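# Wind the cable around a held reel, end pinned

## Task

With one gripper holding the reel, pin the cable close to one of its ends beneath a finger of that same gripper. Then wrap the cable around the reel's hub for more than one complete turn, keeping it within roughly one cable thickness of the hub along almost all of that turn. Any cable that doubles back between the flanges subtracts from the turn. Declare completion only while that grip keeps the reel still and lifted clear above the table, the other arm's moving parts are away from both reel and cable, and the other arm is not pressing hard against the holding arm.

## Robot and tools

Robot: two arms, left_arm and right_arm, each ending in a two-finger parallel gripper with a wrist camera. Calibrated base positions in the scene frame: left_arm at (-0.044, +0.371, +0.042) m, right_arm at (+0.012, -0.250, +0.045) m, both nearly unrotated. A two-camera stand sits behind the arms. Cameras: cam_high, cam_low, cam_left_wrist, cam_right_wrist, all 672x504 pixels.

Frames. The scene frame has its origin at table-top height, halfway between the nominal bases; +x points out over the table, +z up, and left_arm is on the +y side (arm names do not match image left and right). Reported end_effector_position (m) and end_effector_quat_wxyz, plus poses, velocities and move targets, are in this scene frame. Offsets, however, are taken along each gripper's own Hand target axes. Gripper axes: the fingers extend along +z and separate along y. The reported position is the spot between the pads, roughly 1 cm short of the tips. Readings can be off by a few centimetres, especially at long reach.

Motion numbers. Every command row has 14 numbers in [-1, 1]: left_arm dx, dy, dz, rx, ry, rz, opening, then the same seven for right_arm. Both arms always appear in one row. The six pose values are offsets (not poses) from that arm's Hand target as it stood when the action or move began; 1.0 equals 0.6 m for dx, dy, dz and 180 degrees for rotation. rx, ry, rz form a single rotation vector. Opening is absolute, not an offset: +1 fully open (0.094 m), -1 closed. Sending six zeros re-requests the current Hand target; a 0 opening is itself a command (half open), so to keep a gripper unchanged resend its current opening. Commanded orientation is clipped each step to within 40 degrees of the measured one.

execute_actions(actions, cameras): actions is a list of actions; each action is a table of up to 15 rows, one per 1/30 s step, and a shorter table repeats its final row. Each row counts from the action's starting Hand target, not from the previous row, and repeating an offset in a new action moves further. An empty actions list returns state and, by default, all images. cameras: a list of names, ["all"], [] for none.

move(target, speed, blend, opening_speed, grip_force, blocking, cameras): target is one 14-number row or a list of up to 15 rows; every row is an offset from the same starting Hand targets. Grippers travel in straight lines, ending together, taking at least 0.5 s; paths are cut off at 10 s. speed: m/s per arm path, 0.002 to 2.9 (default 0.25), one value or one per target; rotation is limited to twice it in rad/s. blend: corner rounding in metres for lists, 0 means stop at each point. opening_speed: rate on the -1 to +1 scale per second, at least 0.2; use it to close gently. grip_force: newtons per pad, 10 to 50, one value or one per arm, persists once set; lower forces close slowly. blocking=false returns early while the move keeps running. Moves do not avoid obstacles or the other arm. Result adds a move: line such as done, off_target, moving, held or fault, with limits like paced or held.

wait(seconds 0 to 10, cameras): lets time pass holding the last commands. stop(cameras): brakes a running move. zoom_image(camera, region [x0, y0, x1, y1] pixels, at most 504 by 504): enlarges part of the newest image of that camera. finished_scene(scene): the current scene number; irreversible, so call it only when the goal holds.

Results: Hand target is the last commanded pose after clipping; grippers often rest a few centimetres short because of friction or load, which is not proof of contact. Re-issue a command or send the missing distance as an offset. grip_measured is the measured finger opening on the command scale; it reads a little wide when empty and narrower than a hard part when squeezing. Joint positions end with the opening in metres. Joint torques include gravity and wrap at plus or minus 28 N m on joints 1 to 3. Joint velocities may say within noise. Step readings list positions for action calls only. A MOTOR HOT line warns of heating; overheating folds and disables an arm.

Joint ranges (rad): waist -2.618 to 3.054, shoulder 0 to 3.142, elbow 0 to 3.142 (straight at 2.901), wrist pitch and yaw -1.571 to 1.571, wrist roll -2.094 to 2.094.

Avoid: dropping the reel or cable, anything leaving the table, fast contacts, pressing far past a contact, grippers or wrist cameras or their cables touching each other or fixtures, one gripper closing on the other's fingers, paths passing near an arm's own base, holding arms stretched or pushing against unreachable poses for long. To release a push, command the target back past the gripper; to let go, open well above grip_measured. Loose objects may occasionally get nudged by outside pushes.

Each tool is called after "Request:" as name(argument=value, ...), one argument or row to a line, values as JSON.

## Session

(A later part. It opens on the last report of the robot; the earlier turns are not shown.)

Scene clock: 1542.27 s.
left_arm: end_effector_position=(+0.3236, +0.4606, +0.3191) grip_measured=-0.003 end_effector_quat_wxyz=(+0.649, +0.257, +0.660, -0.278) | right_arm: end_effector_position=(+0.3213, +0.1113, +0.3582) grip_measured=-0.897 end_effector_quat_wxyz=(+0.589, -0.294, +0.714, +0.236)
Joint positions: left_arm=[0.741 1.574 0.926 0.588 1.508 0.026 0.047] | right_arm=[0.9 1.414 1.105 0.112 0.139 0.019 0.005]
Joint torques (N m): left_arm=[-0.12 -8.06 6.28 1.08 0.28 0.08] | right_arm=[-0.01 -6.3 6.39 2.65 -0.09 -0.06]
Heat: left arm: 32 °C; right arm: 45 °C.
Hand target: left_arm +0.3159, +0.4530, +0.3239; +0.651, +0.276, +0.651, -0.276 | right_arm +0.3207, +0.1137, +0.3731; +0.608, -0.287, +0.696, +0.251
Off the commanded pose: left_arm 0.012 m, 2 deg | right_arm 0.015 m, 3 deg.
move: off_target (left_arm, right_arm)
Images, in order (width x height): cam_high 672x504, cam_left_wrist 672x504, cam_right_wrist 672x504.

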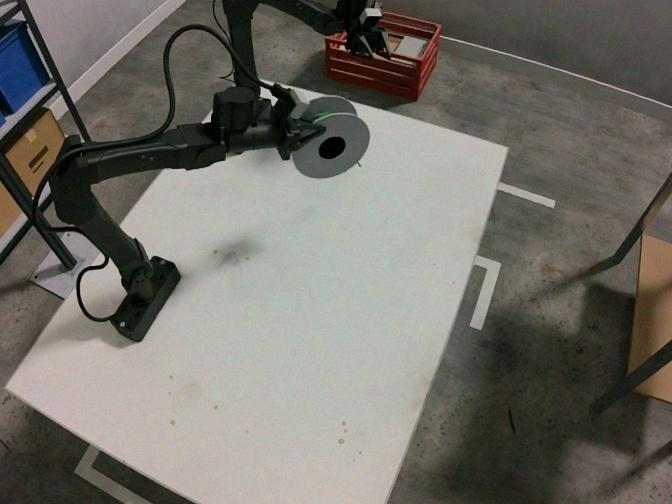

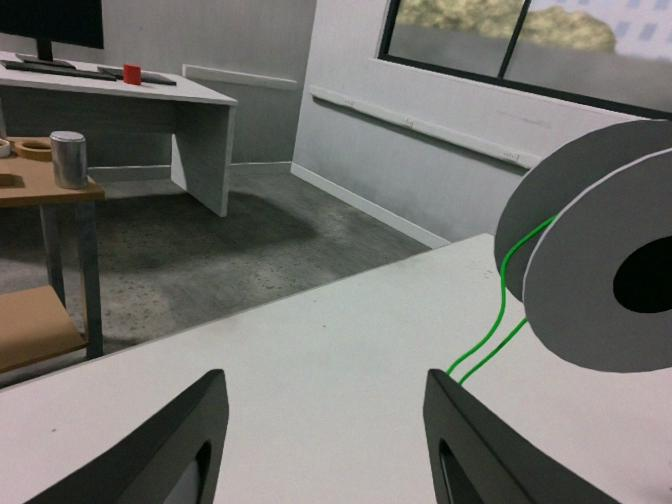

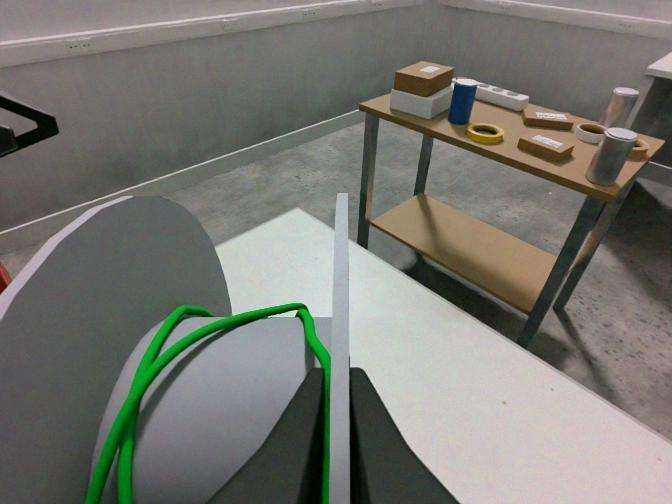

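Request:
move(
  target=[0.12,-0.18,0.17,0,0,0,-0.5,0,0,0,0,0,0,-1],
  speed=0.15,
  cameras=["cam_left_wrist"],
)

Scene clock: 1553.60 s.
left_arm: end_effector_position=(+0.3116, +0.3068, +0.2543) grip_measured=-0.497 end_effector_quat_wxyz=(+0.650, +0.276, +0.653, -0.274) | right_arm: end_effector_position=(+0.3213, +0.1113, +0.3582) grip_measured=-0.897 end_effector_quat_wxyz=(+0.589, -0.294, +0.714, +0.236)
Joint positions: left_arm=[0.281 1.412 0.459 0.943 1.072 0.009 0.024] | right_arm=[0.9 1.414 1.105 0.112 0.139 0.019 0.005]
Joint torques (N m): left_arm=[-0.49 -3.82 5.38 1.48 -0.07 -0.04] | right_arm=[0.13 -6.22 6.41 2.64 -0.08 -0.06]
Heat: left arm: 32 °C; right arm: 45 °C.
Hand target: left_arm +0.3093, +0.3046, +0.2518; +0.651, +0.276, +0.651, -0.276 | right_arm +0.3207, +0.1137, +0.3731; +0.608, -0.287, +0.696, +0.251
Off the commanded pose: left_arm 0.004 m, 0 deg | right_arm 0.015 m, 3 deg.
move: off_target (right_arm)
Images, in order (width x height): cam_left_wrist 672x504.

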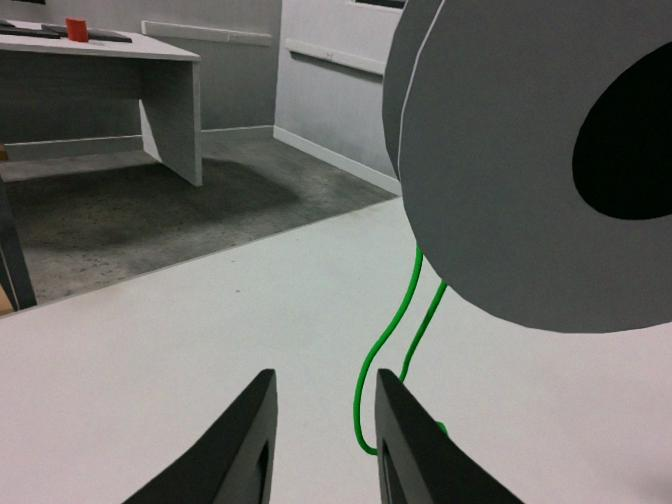

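Request:
move(
  target=[0.075,-0.025,0.1,0,0,0,-0.65,0,0,0,0,0,0,-1],
  speed=0.1,
  cameras=["cam_left_wrist"],
)

Scene clock: 1562.00 s.
left_arm: end_effector_position=(+0.3392, +0.2520, +0.2044) grip_measured=-0.647 end_effector_quat_wxyz=(+0.645, +0.275, +0.657, -0.277) | right_arm: end_effector_position=(+0.3213, +0.1113, +0.3582) grip_measured=-0.897 end_effector_quat_wxyz=(+0.589, -0.294, +0.714, +0.236)
Joint positions: left_arm=[0.048 1.699 0.449 1.228 0.841 0.007 0.017] | right_arm=[0.9 1.414 1.105 0.112 0.139 0.019 0.005]
Joint torques (N m): left_arm=[-0.34 -4.6 5.83 1.59 -0.11 -0.06] | right_arm=[0.13 -6.23 6.43 2.65 -0.07 -0.01]
Heat: left arm: 32 °C; right arm: 45 °C.
Hand target: left_arm +0.3404, +0.2511, +0.2067; +0.651, +0.276, +0.651, -0.276 | right_arm +0.3207, +0.1137, +0.3731; +0.608, -0.287, +0.696, +0.251
Off the commanded pose: left_arm 0.003 m, 1 deg | right_arm 0.015 m, 3 deg.
move: off_target (right_arm)
Images, in order (width x height): cam_left_wrist 672x504.

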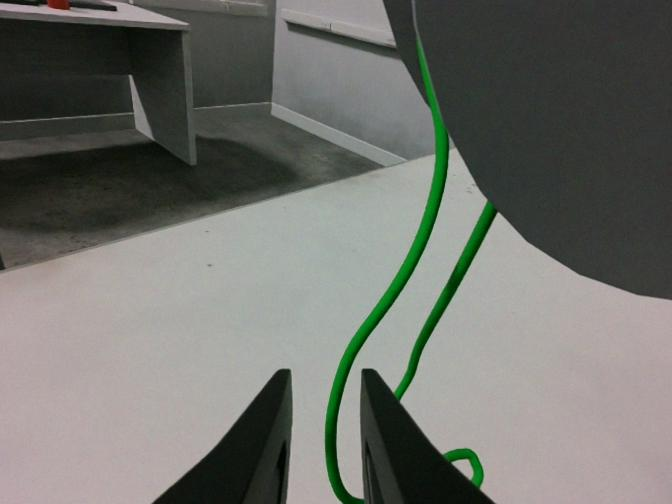

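Request:
move(
  target=[
    [-0.02,0,0.05,0,0,0,-0.65,0,0,0,0,0,0,-1],
  ],
  speed=0.1,
  cameras=["cam_left_wrist","cam_right_wrist"],
)

Scene clock: 1565.60 s.
left_arm: end_effector_position=(+0.3547, +0.2311, +0.2145) grip_measured=-0.647 end_effector_quat_wxyz=(+0.649, +0.277, +0.653, -0.275) | right_arm: end_effector_position=(+0.3213, +0.1113, +0.3582) grip_measured=-0.897 end_effector_quat_wxyz=(+0.589, -0.294, +0.714, +0.236)
Joint positions: left_arm=[-0.031 1.711 0.52 1.183 0.762 0.006 0.017] | right_arm=[0.9 1.414 1.105 0.112 0.139 0.019 0.005]
Joint torques (N m): left_arm=[-0.42 -5.15 8.75 1.27 -0.09 -0.05] | right_arm=[0.06 -6.12 6.22 2.67 -0.09 -0.02]
Heat: left arm: 32 °C; right arm: 45 °C.
Hand target: left_arm +0.3611, +0.2295, +0.2188; +0.651, +0.276, +0.651, -0.276 | right_arm +0.3207, +0.1137, +0.3731; +0.608, -0.287, +0.696, +0.251
Off the commanded pose: left_arm 0.008 m, 0 deg | right_arm 0.015 m, 3 deg.
move: off_target (right_arm)
Images, in order (width x height): cam_left_wrist 672x504, cam_right_wrist 672x504.

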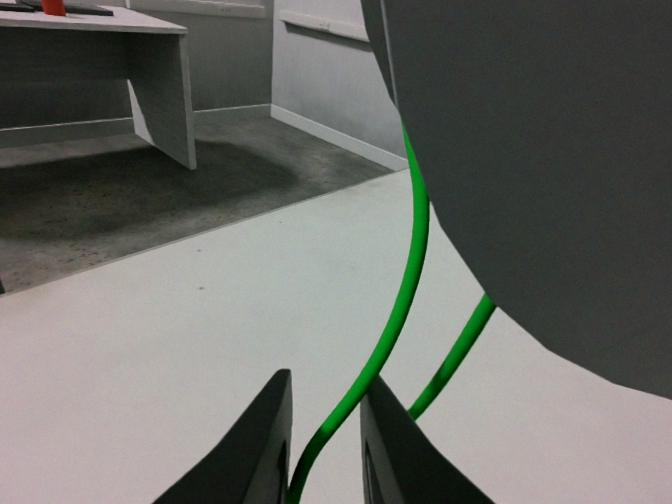

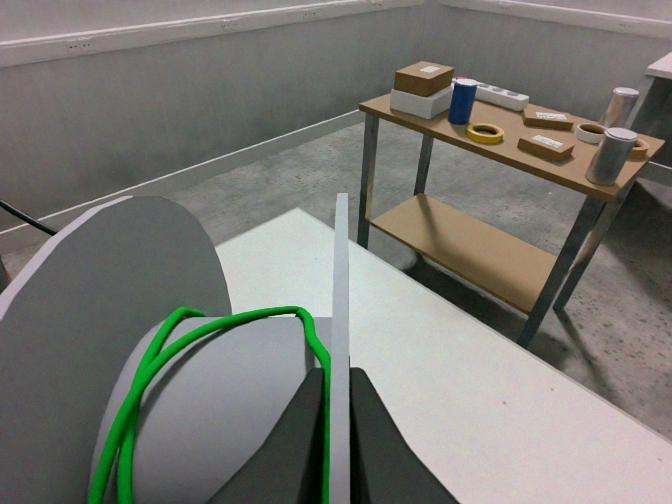

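Request:
move(
  target=[
    [0.01,0,0.015,0,0,0,-0.65,0,0,0,0,0,0,-1],
    [0.01,0,0.015,0,0,0,-1,0,0,0,0,0,0,-1],
  ],
  speed=0.1,
  cameras=["cam_left_wrist"],
)

Scene clock: 1570.23 s.
left_arm: end_effector_position=(+0.3601, +0.2249, +0.2025) grip_measured=-0.978 end_effector_quat_wxyz=(+0.639, +0.273, +0.663, -0.279) | right_arm: end_effector_position=(+0.3213, +0.1113, +0.3582) grip_measured=-0.897 end_effector_quat_wxyz=(+0.589, -0.294, +0.714, +0.236)
Joint positions: left_arm=[-0.052 1.756 0.536 1.182 0.741 0.006 0.001] | right_arm=[0.9 1.414 1.105 0.112 0.139 0.019 0.005]
Joint torques (N m): left_arm=[-0.49 -5.39 8.88 1.52 -0.11 -0.06] | right_arm=[-0.02 -6.37 6.38 2.65 -0.07 -0.06]
Heat: left arm: 32 °C; right arm: 45 °C.
Hand target: left_arm +0.3674, +0.2230, +0.2126; +0.651, +0.276, +0.651, -0.276 | right_arm +0.3207, +0.1137, +0.3731; +0.608, -0.287, +0.696, +0.251
Off the commanded pose: left_arm 0.013 m, 2 deg | right_arm 0.015 m, 3 deg.
move: off_target (left_arm, right_arm); target 2's new opening was sent with left_arm's hand 0.013 m and 2 deg from that target
Images, in order (width x height): cam_left_wrist 672x504.

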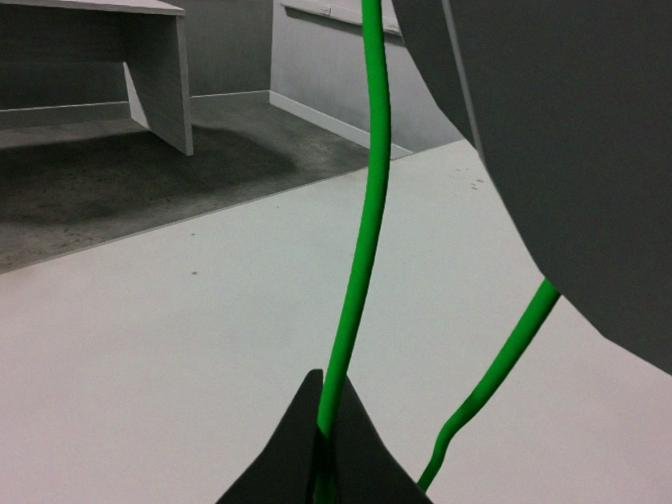

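Single strand gripped. Pull +h and up.

Request:
move(
  target=[
    [-0.1,0.12,-0.02,0,0,0,-1,0,0,0,0,0,0,-1],
    [-0.2,0.25,-0.03,0,0,0,-1,0,0,0,0,0,0,-1],
  ],
  speed=0.12,
  blend=0.02,
  cameras=["cam_high","cam_low","cam_left_wrist","cam_right_wrist"],
)

Scene clock: 1575.90 s.
left_arm: end_effector_position=(+0.4596, +0.3402, +0.3246) grip_measured=-0.978 end_effector_quat_wxyz=(+0.649, +0.265, +0.658, -0.275) | right_arm: end_effector_position=(+0.3213, +0.1113, +0.3582) grip_measured=-0.897 end_effector_quat_wxyz=(+0.589, -0.294, +0.714, +0.236)
Joint positions: left_arm=[0.259 1.81 1.206 0.59 1.034 -0.007 0.001] | right_arm=[0.9 1.414 1.105 0.112 0.139 0.019 0.005]
Joint torques (N m): left_arm=[0.31 -7.34 11.92 1.15 0.19 0.04] | right_arm=[0.03 -6.24 6.34 2.67 -0.07 -0.06]
Heat: left arm: 33 °C; right arm: 45 °C.
Hand target: left_arm +0.4626, +0.3403, +0.3328; +0.651, +0.276, +0.651, -0.276 | right_arm +0.3207, +0.1137, +0.3731; +0.608, -0.287, +0.696, +0.251
Off the commanded pose: left_arm 0.009 m, 2 deg | right_arm 0.015 m, 3 deg.
move: off_target (right_arm)

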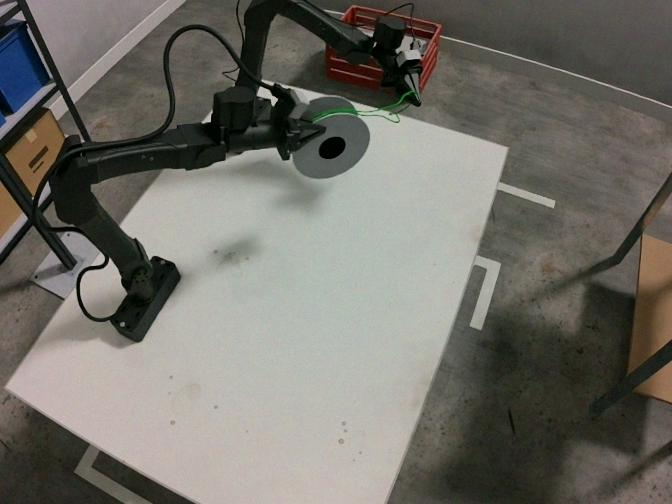

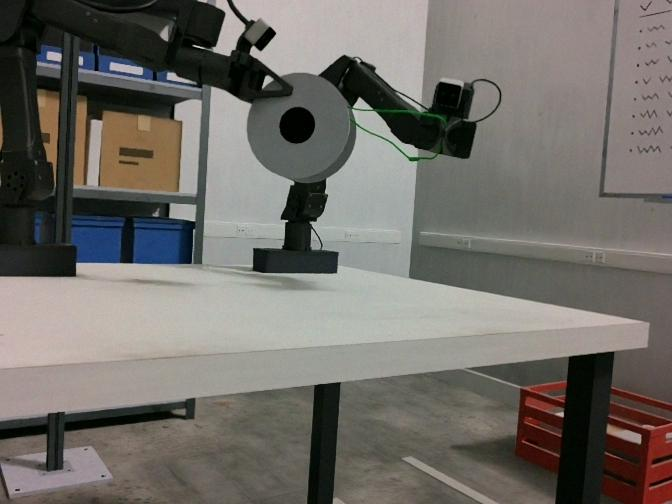

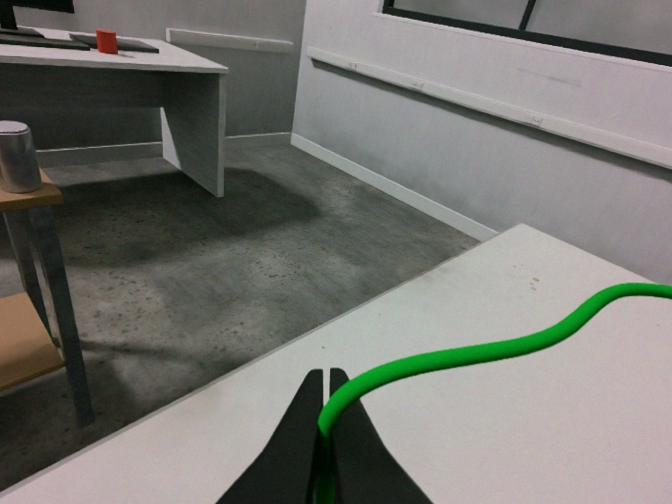

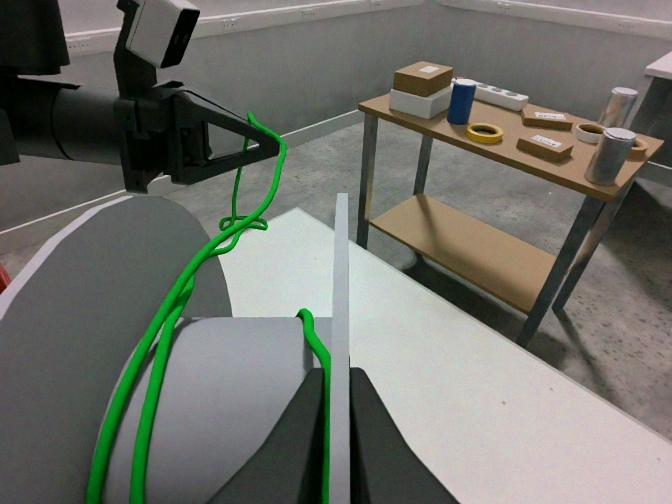

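Request:
move(
  target=[
    [-0.1,0.25,-0.0,0,0,0,-1,0,0,0,0,0,0,-1],
  ],
  speed=0.12,
  cameras=["cam_high","cam_low","cam_left_wrist","cam_right_wrist"],
)

Scene clock: 1580.93 s.
left_arm: end_effector_position=(+0.5585, +0.4170, +0.3878) grip_measured=-0.978 end_effector_quat_wxyz=(+0.628, +0.290, +0.648, -0.318) | right_arm: end_effector_position=(+0.3238, +0.1116, +0.3643) grip_measured=-0.897 end_effector_quat_wxyz=(+0.600, -0.287, +0.708, +0.239)
Joint positions: left_arm=[0.371 2.345 2.273 0.046 1.251 -0.023 0.001] | right_arm=[0.899 1.417 1.105 0.143 0.146 0.019 0.005]
Joint torques (N m): left_arm=[3.26 -10.41 12.55 1.21 -0.69 0.21] | right_arm=[0.08 -6.3 6.31 2.3 -0.14 -0.02]
Heat: left arm: 33 °C; right arm: 45 °C.
Hand target: left_arm +0.5704, +0.4445, +0.3929; +0.651, +0.276, +0.651, -0.276 | right_arm +0.3208, +0.1137, +0.3730; +0.608, -0.287, +0.696, +0.251
Off the commanded pose: left_arm 0.030 m, 6 deg | right_arm 0.010 m, 2 deg.
move: off_target (left_arm)

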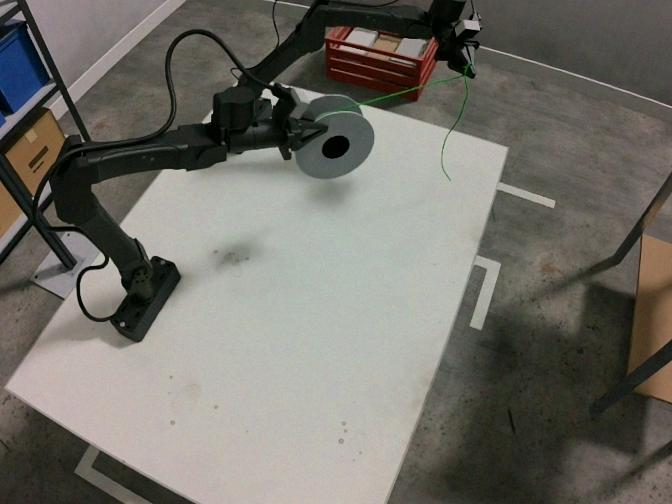

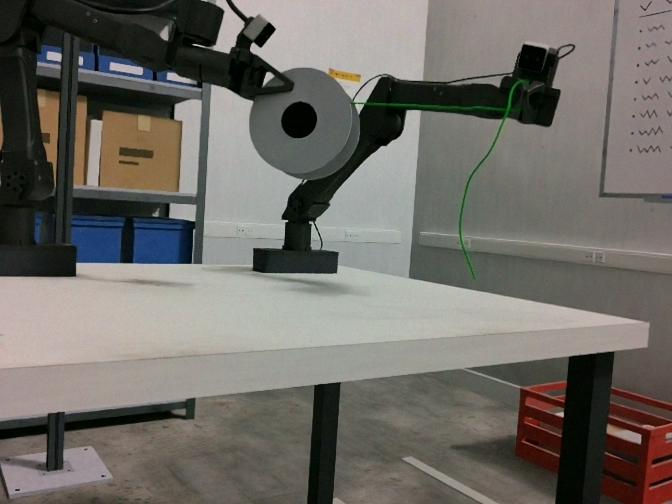

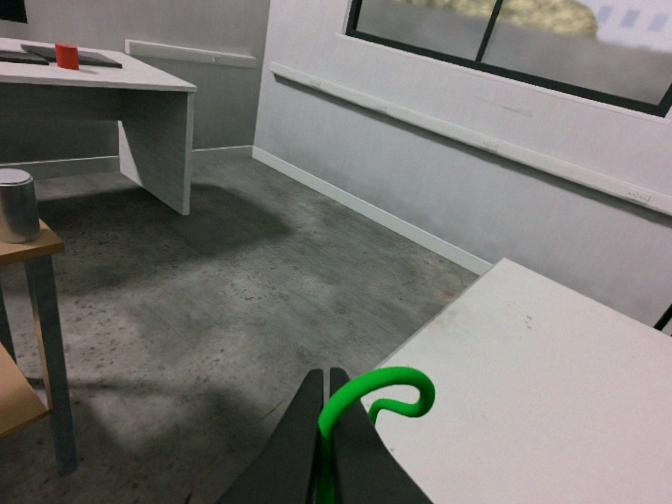

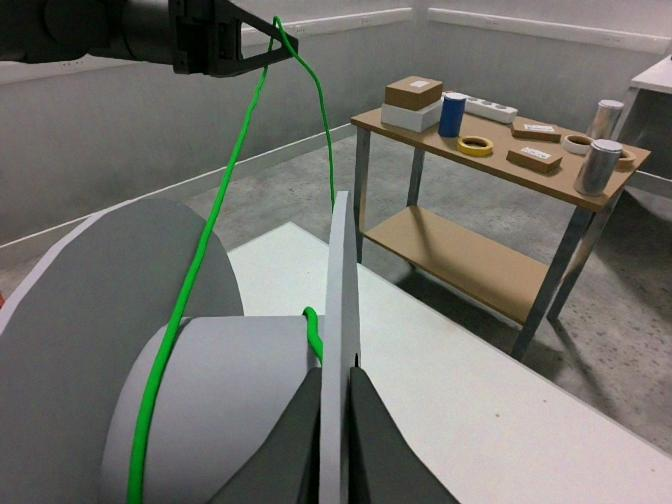

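Request:
move(
  target=[
    [0.2,-0.02,0.03,0,0,0,-1,0,0,0,0,0,0,-1],
    [0.4,-0.15,0.04,0,0,0,-1,0,0,0,0,0,0,-1],
  ],
  speed=0.15,
  blend=0.04,
  cameras=["cam_low","cam_left_wrist","cam_right_wrist"],
)

Scene clock: 1589.00 s.
left_arm: end_effector_position=(+0.5198, +0.3579, +0.1636) grip_measured=-0.978 end_effector_quat_wxyz=(+0.649, +0.292, +0.642, -0.285) | right_arm: end_effector_position=(+0.3221, +0.1095, +0.3452) grip_measured=-0.897 end_effector_quat_wxyz=(+0.577, -0.299, +0.726, +0.225)
Joint positions: left_arm=[0.274 2.386 1.356 1.041 1.105 0.004 0.001] | right_arm=[0.899 1.421 1.099 0.084 0.146 0.016 0.005]
Joint torques (N m): left_arm=[0.7 -9.47 5.57 1.33 -0.4 -0.04] | right_arm=[0.09 -7.12 6.49 2.94 -0.14 0]
Heat: left arm: 33 °C; right arm: 45 °C.
Hand target: left_arm +0.5225, +0.3648, +0.1528; +0.651, +0.276, +0.651, -0.276 | right_arm +0.3208, +0.1137, +0.3731; +0.608, -0.287, +0.696, +0.251
Off the commanded pose: left_arm 0.013 m, 2 deg | right_arm 0.028 m, 6 deg.
move: off_target (left_arm, right_arm)
Images, in order (width x height): cam_low 672x504, cam_left_wrist 672x504, cam_right_wrist 672x504.

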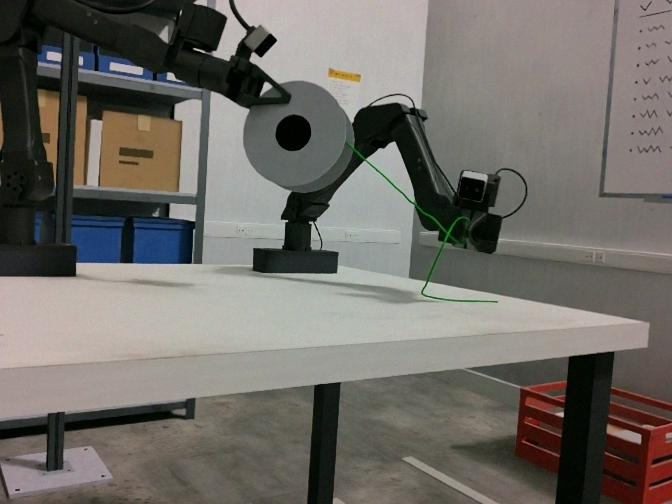

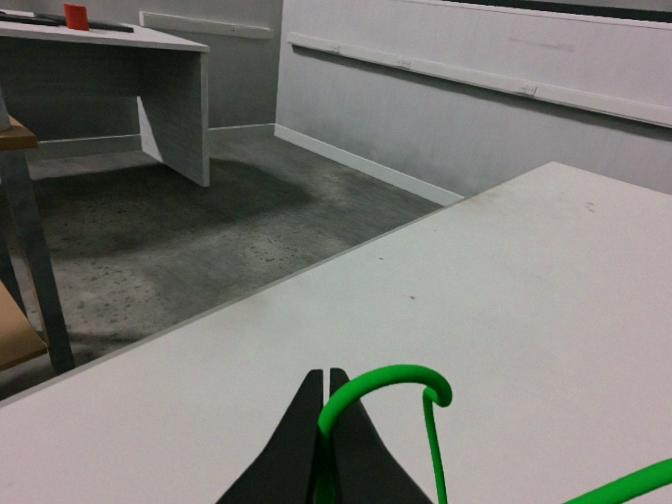

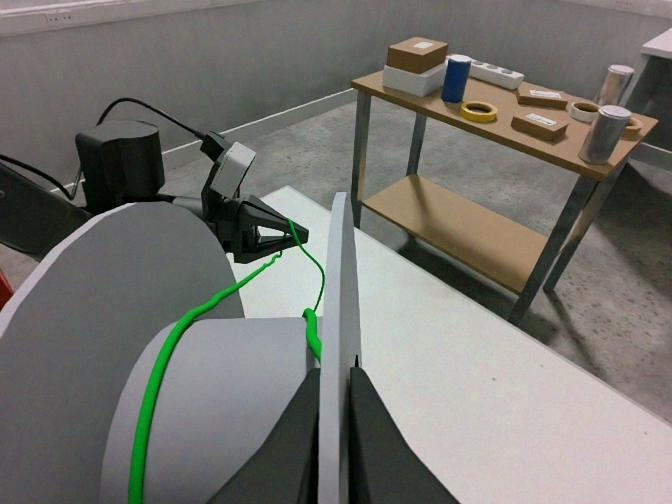

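Good. Move in and down further, release.

Request:
move(
  target=[
    [0.1,-0.15,0.0,0,0,0,-1,0,0,0,0,0,0,-1],
    [0.1,-0.15,0.0,0,0,0,-0.6,0,0,0,0,0,0,-1],
    [0.1,-0.15,-0.3,0,0,0,-0.6,0,0,0,0,0,0,-1],
  ],
  speed=0.15,
  cameras=["cam_low","cam_left_wrist","cam_right_wrist","cam_high"],
)

Request:
zoom_image(
  camera="cam_right_wrist",
  region=[50, 250, 380, 504],
)

Scene clock: 1596.97 s.
left_arm: end_effector_position=(+0.3359, +0.4355, +0.0816) grip_measured=-0.603 end_effector_quat_wxyz=(+0.641, +0.253, +0.667, -0.282) | right_arm: end_effector_position=(+0.3222, +0.1106, +0.3487) grip_measured=-0.897 end_effector_quat_wxyz=(+0.581, -0.298, +0.722, +0.229)
Joint positions: left_arm=[0.656 2.373 0.708 1.535 1.423 0.076 0.019] | right_arm=[0.899 1.421 1.099 0.099 0.142 0.016 0.005]
Joint torques (N m): left_arm=[-0.06 -10.37 1.81 1.24 0.32 0.11] | right_arm=[-0.01 -6.94 6.64 2.78 -0.1 0.03]
Heat: left arm: 33 °C; right arm: 45 °C.
Hand target: left_arm +0.3326, +0.4316, +0.0929; +0.651, +0.276, +0.651, -0.275 | right_arm +0.3208, +0.1137, +0.3731; +0.608, -0.287, +0.696, +0.251
Off the commanded pose: left_arm 0.012 m, 4 deg | right_arm 0.025 m, 5 deg.
joint sent to its limit (left arm) — joint 4 (wrist pitch), upper limit. The joint targets still meet the commanded pose.
move: off_target (left_arm, right_arm)

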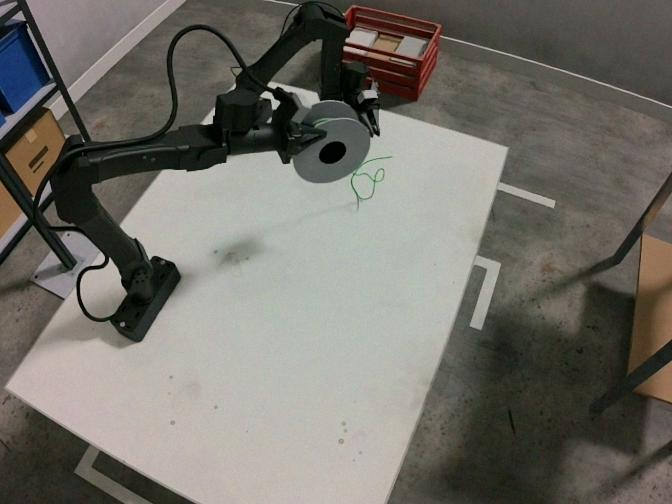

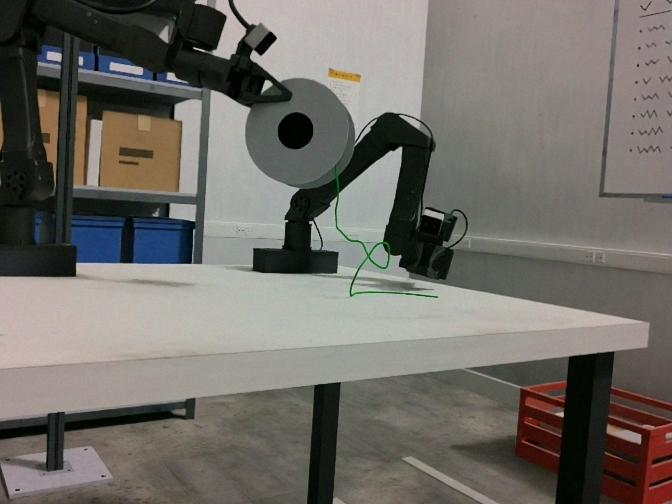

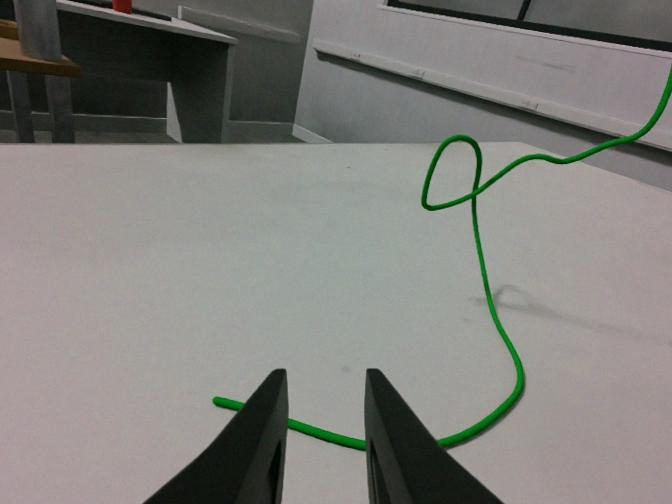

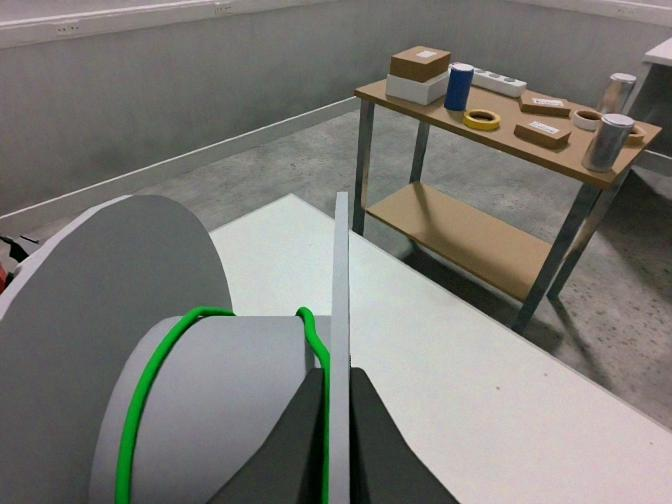

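Scaled by 1.527 from the camera's 672x504 image, which has a finer 960x720 frame.

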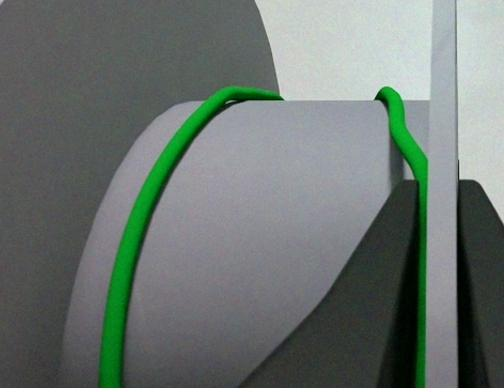

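Request:
move(
  target=[-0.1,0,-0.2,0,0,0,-0.6,0,0,0,0,0,0,-1],
  cameras=["cam_left_wrist","cam_right_wrist"],
)

Request:
zoom_image(
  camera="cam_left_wrist",
  region=[340, 0, 672, 330],
)

Scene clock: 1604.47 s.
left_arm: end_effector_position=(+0.2532, +0.5226, +0.1489) grip_measured=-0.603 end_effector_quat_wxyz=(+0.684, +0.179, +0.684, -0.180) | right_arm: end_effector_position=(+0.3222, +0.1107, +0.3488) grip_measured=-0.897 end_effector_quat_wxyz=(+0.582, -0.298, +0.722, +0.229)
Joint positions: left_arm=[1.048 2.055 0.506 1.532 1.552 0.016 0.019] | right_arm=[0.899 1.421 1.099 0.099 0.142 0.016 0.005]
Joint torques (N m): left_arm=[0.23 -8.01 2.43 0.92 0.21 -0.03] | right_arm=[0.06 -7.09 6.56 2.81 -0.09 -0.04]
Heat: left arm: 33 °C; right arm: 46 °C.
Hand target: left_arm +0.2491, +0.5177, +0.1529; +0.651, +0.276, +0.651, -0.276 | right_arm +0.3208, +0.1137, +0.3732; +0.608, -0.287, +0.696, +0.251
Off the commanded pose: left_arm 0.008 m, 16 deg | right_arm 0.024 m, 5 deg.
joint sent to its limit (left arm) — joint 5 (wrist yaw), upper limit. The joint targets are off in orientation, not in position.
move: off_target (left_arm, right_arm)
Images, in order (width x height): cam_left_wrist 672x504, cam_right_wrist 672x504.

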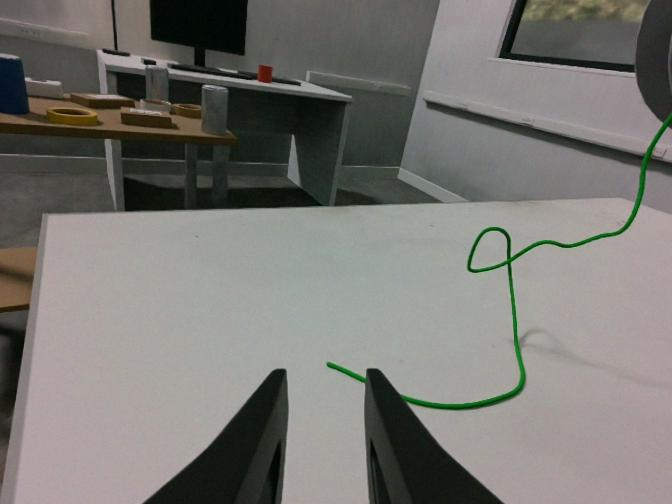

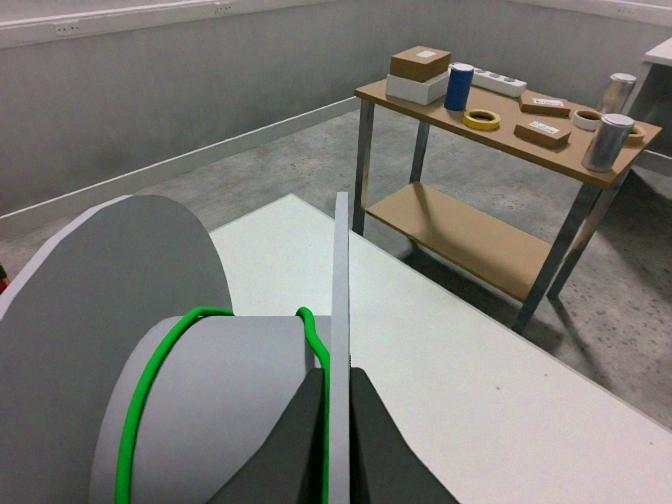

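Scaled by 1.518 from the camera's 672x504 image, which has a finer 960x720 frame.

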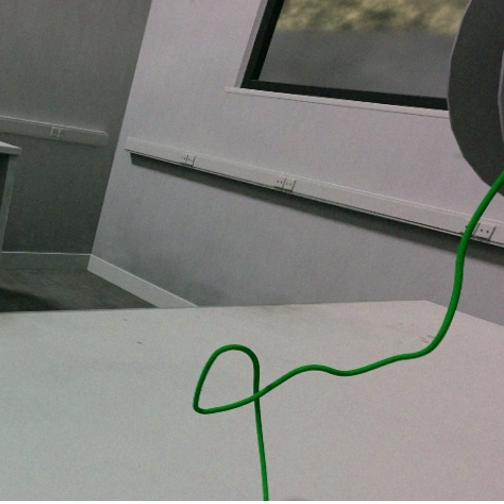

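Request:
finished_scene(
  scene=1,
)

The scene is finished: the task was done.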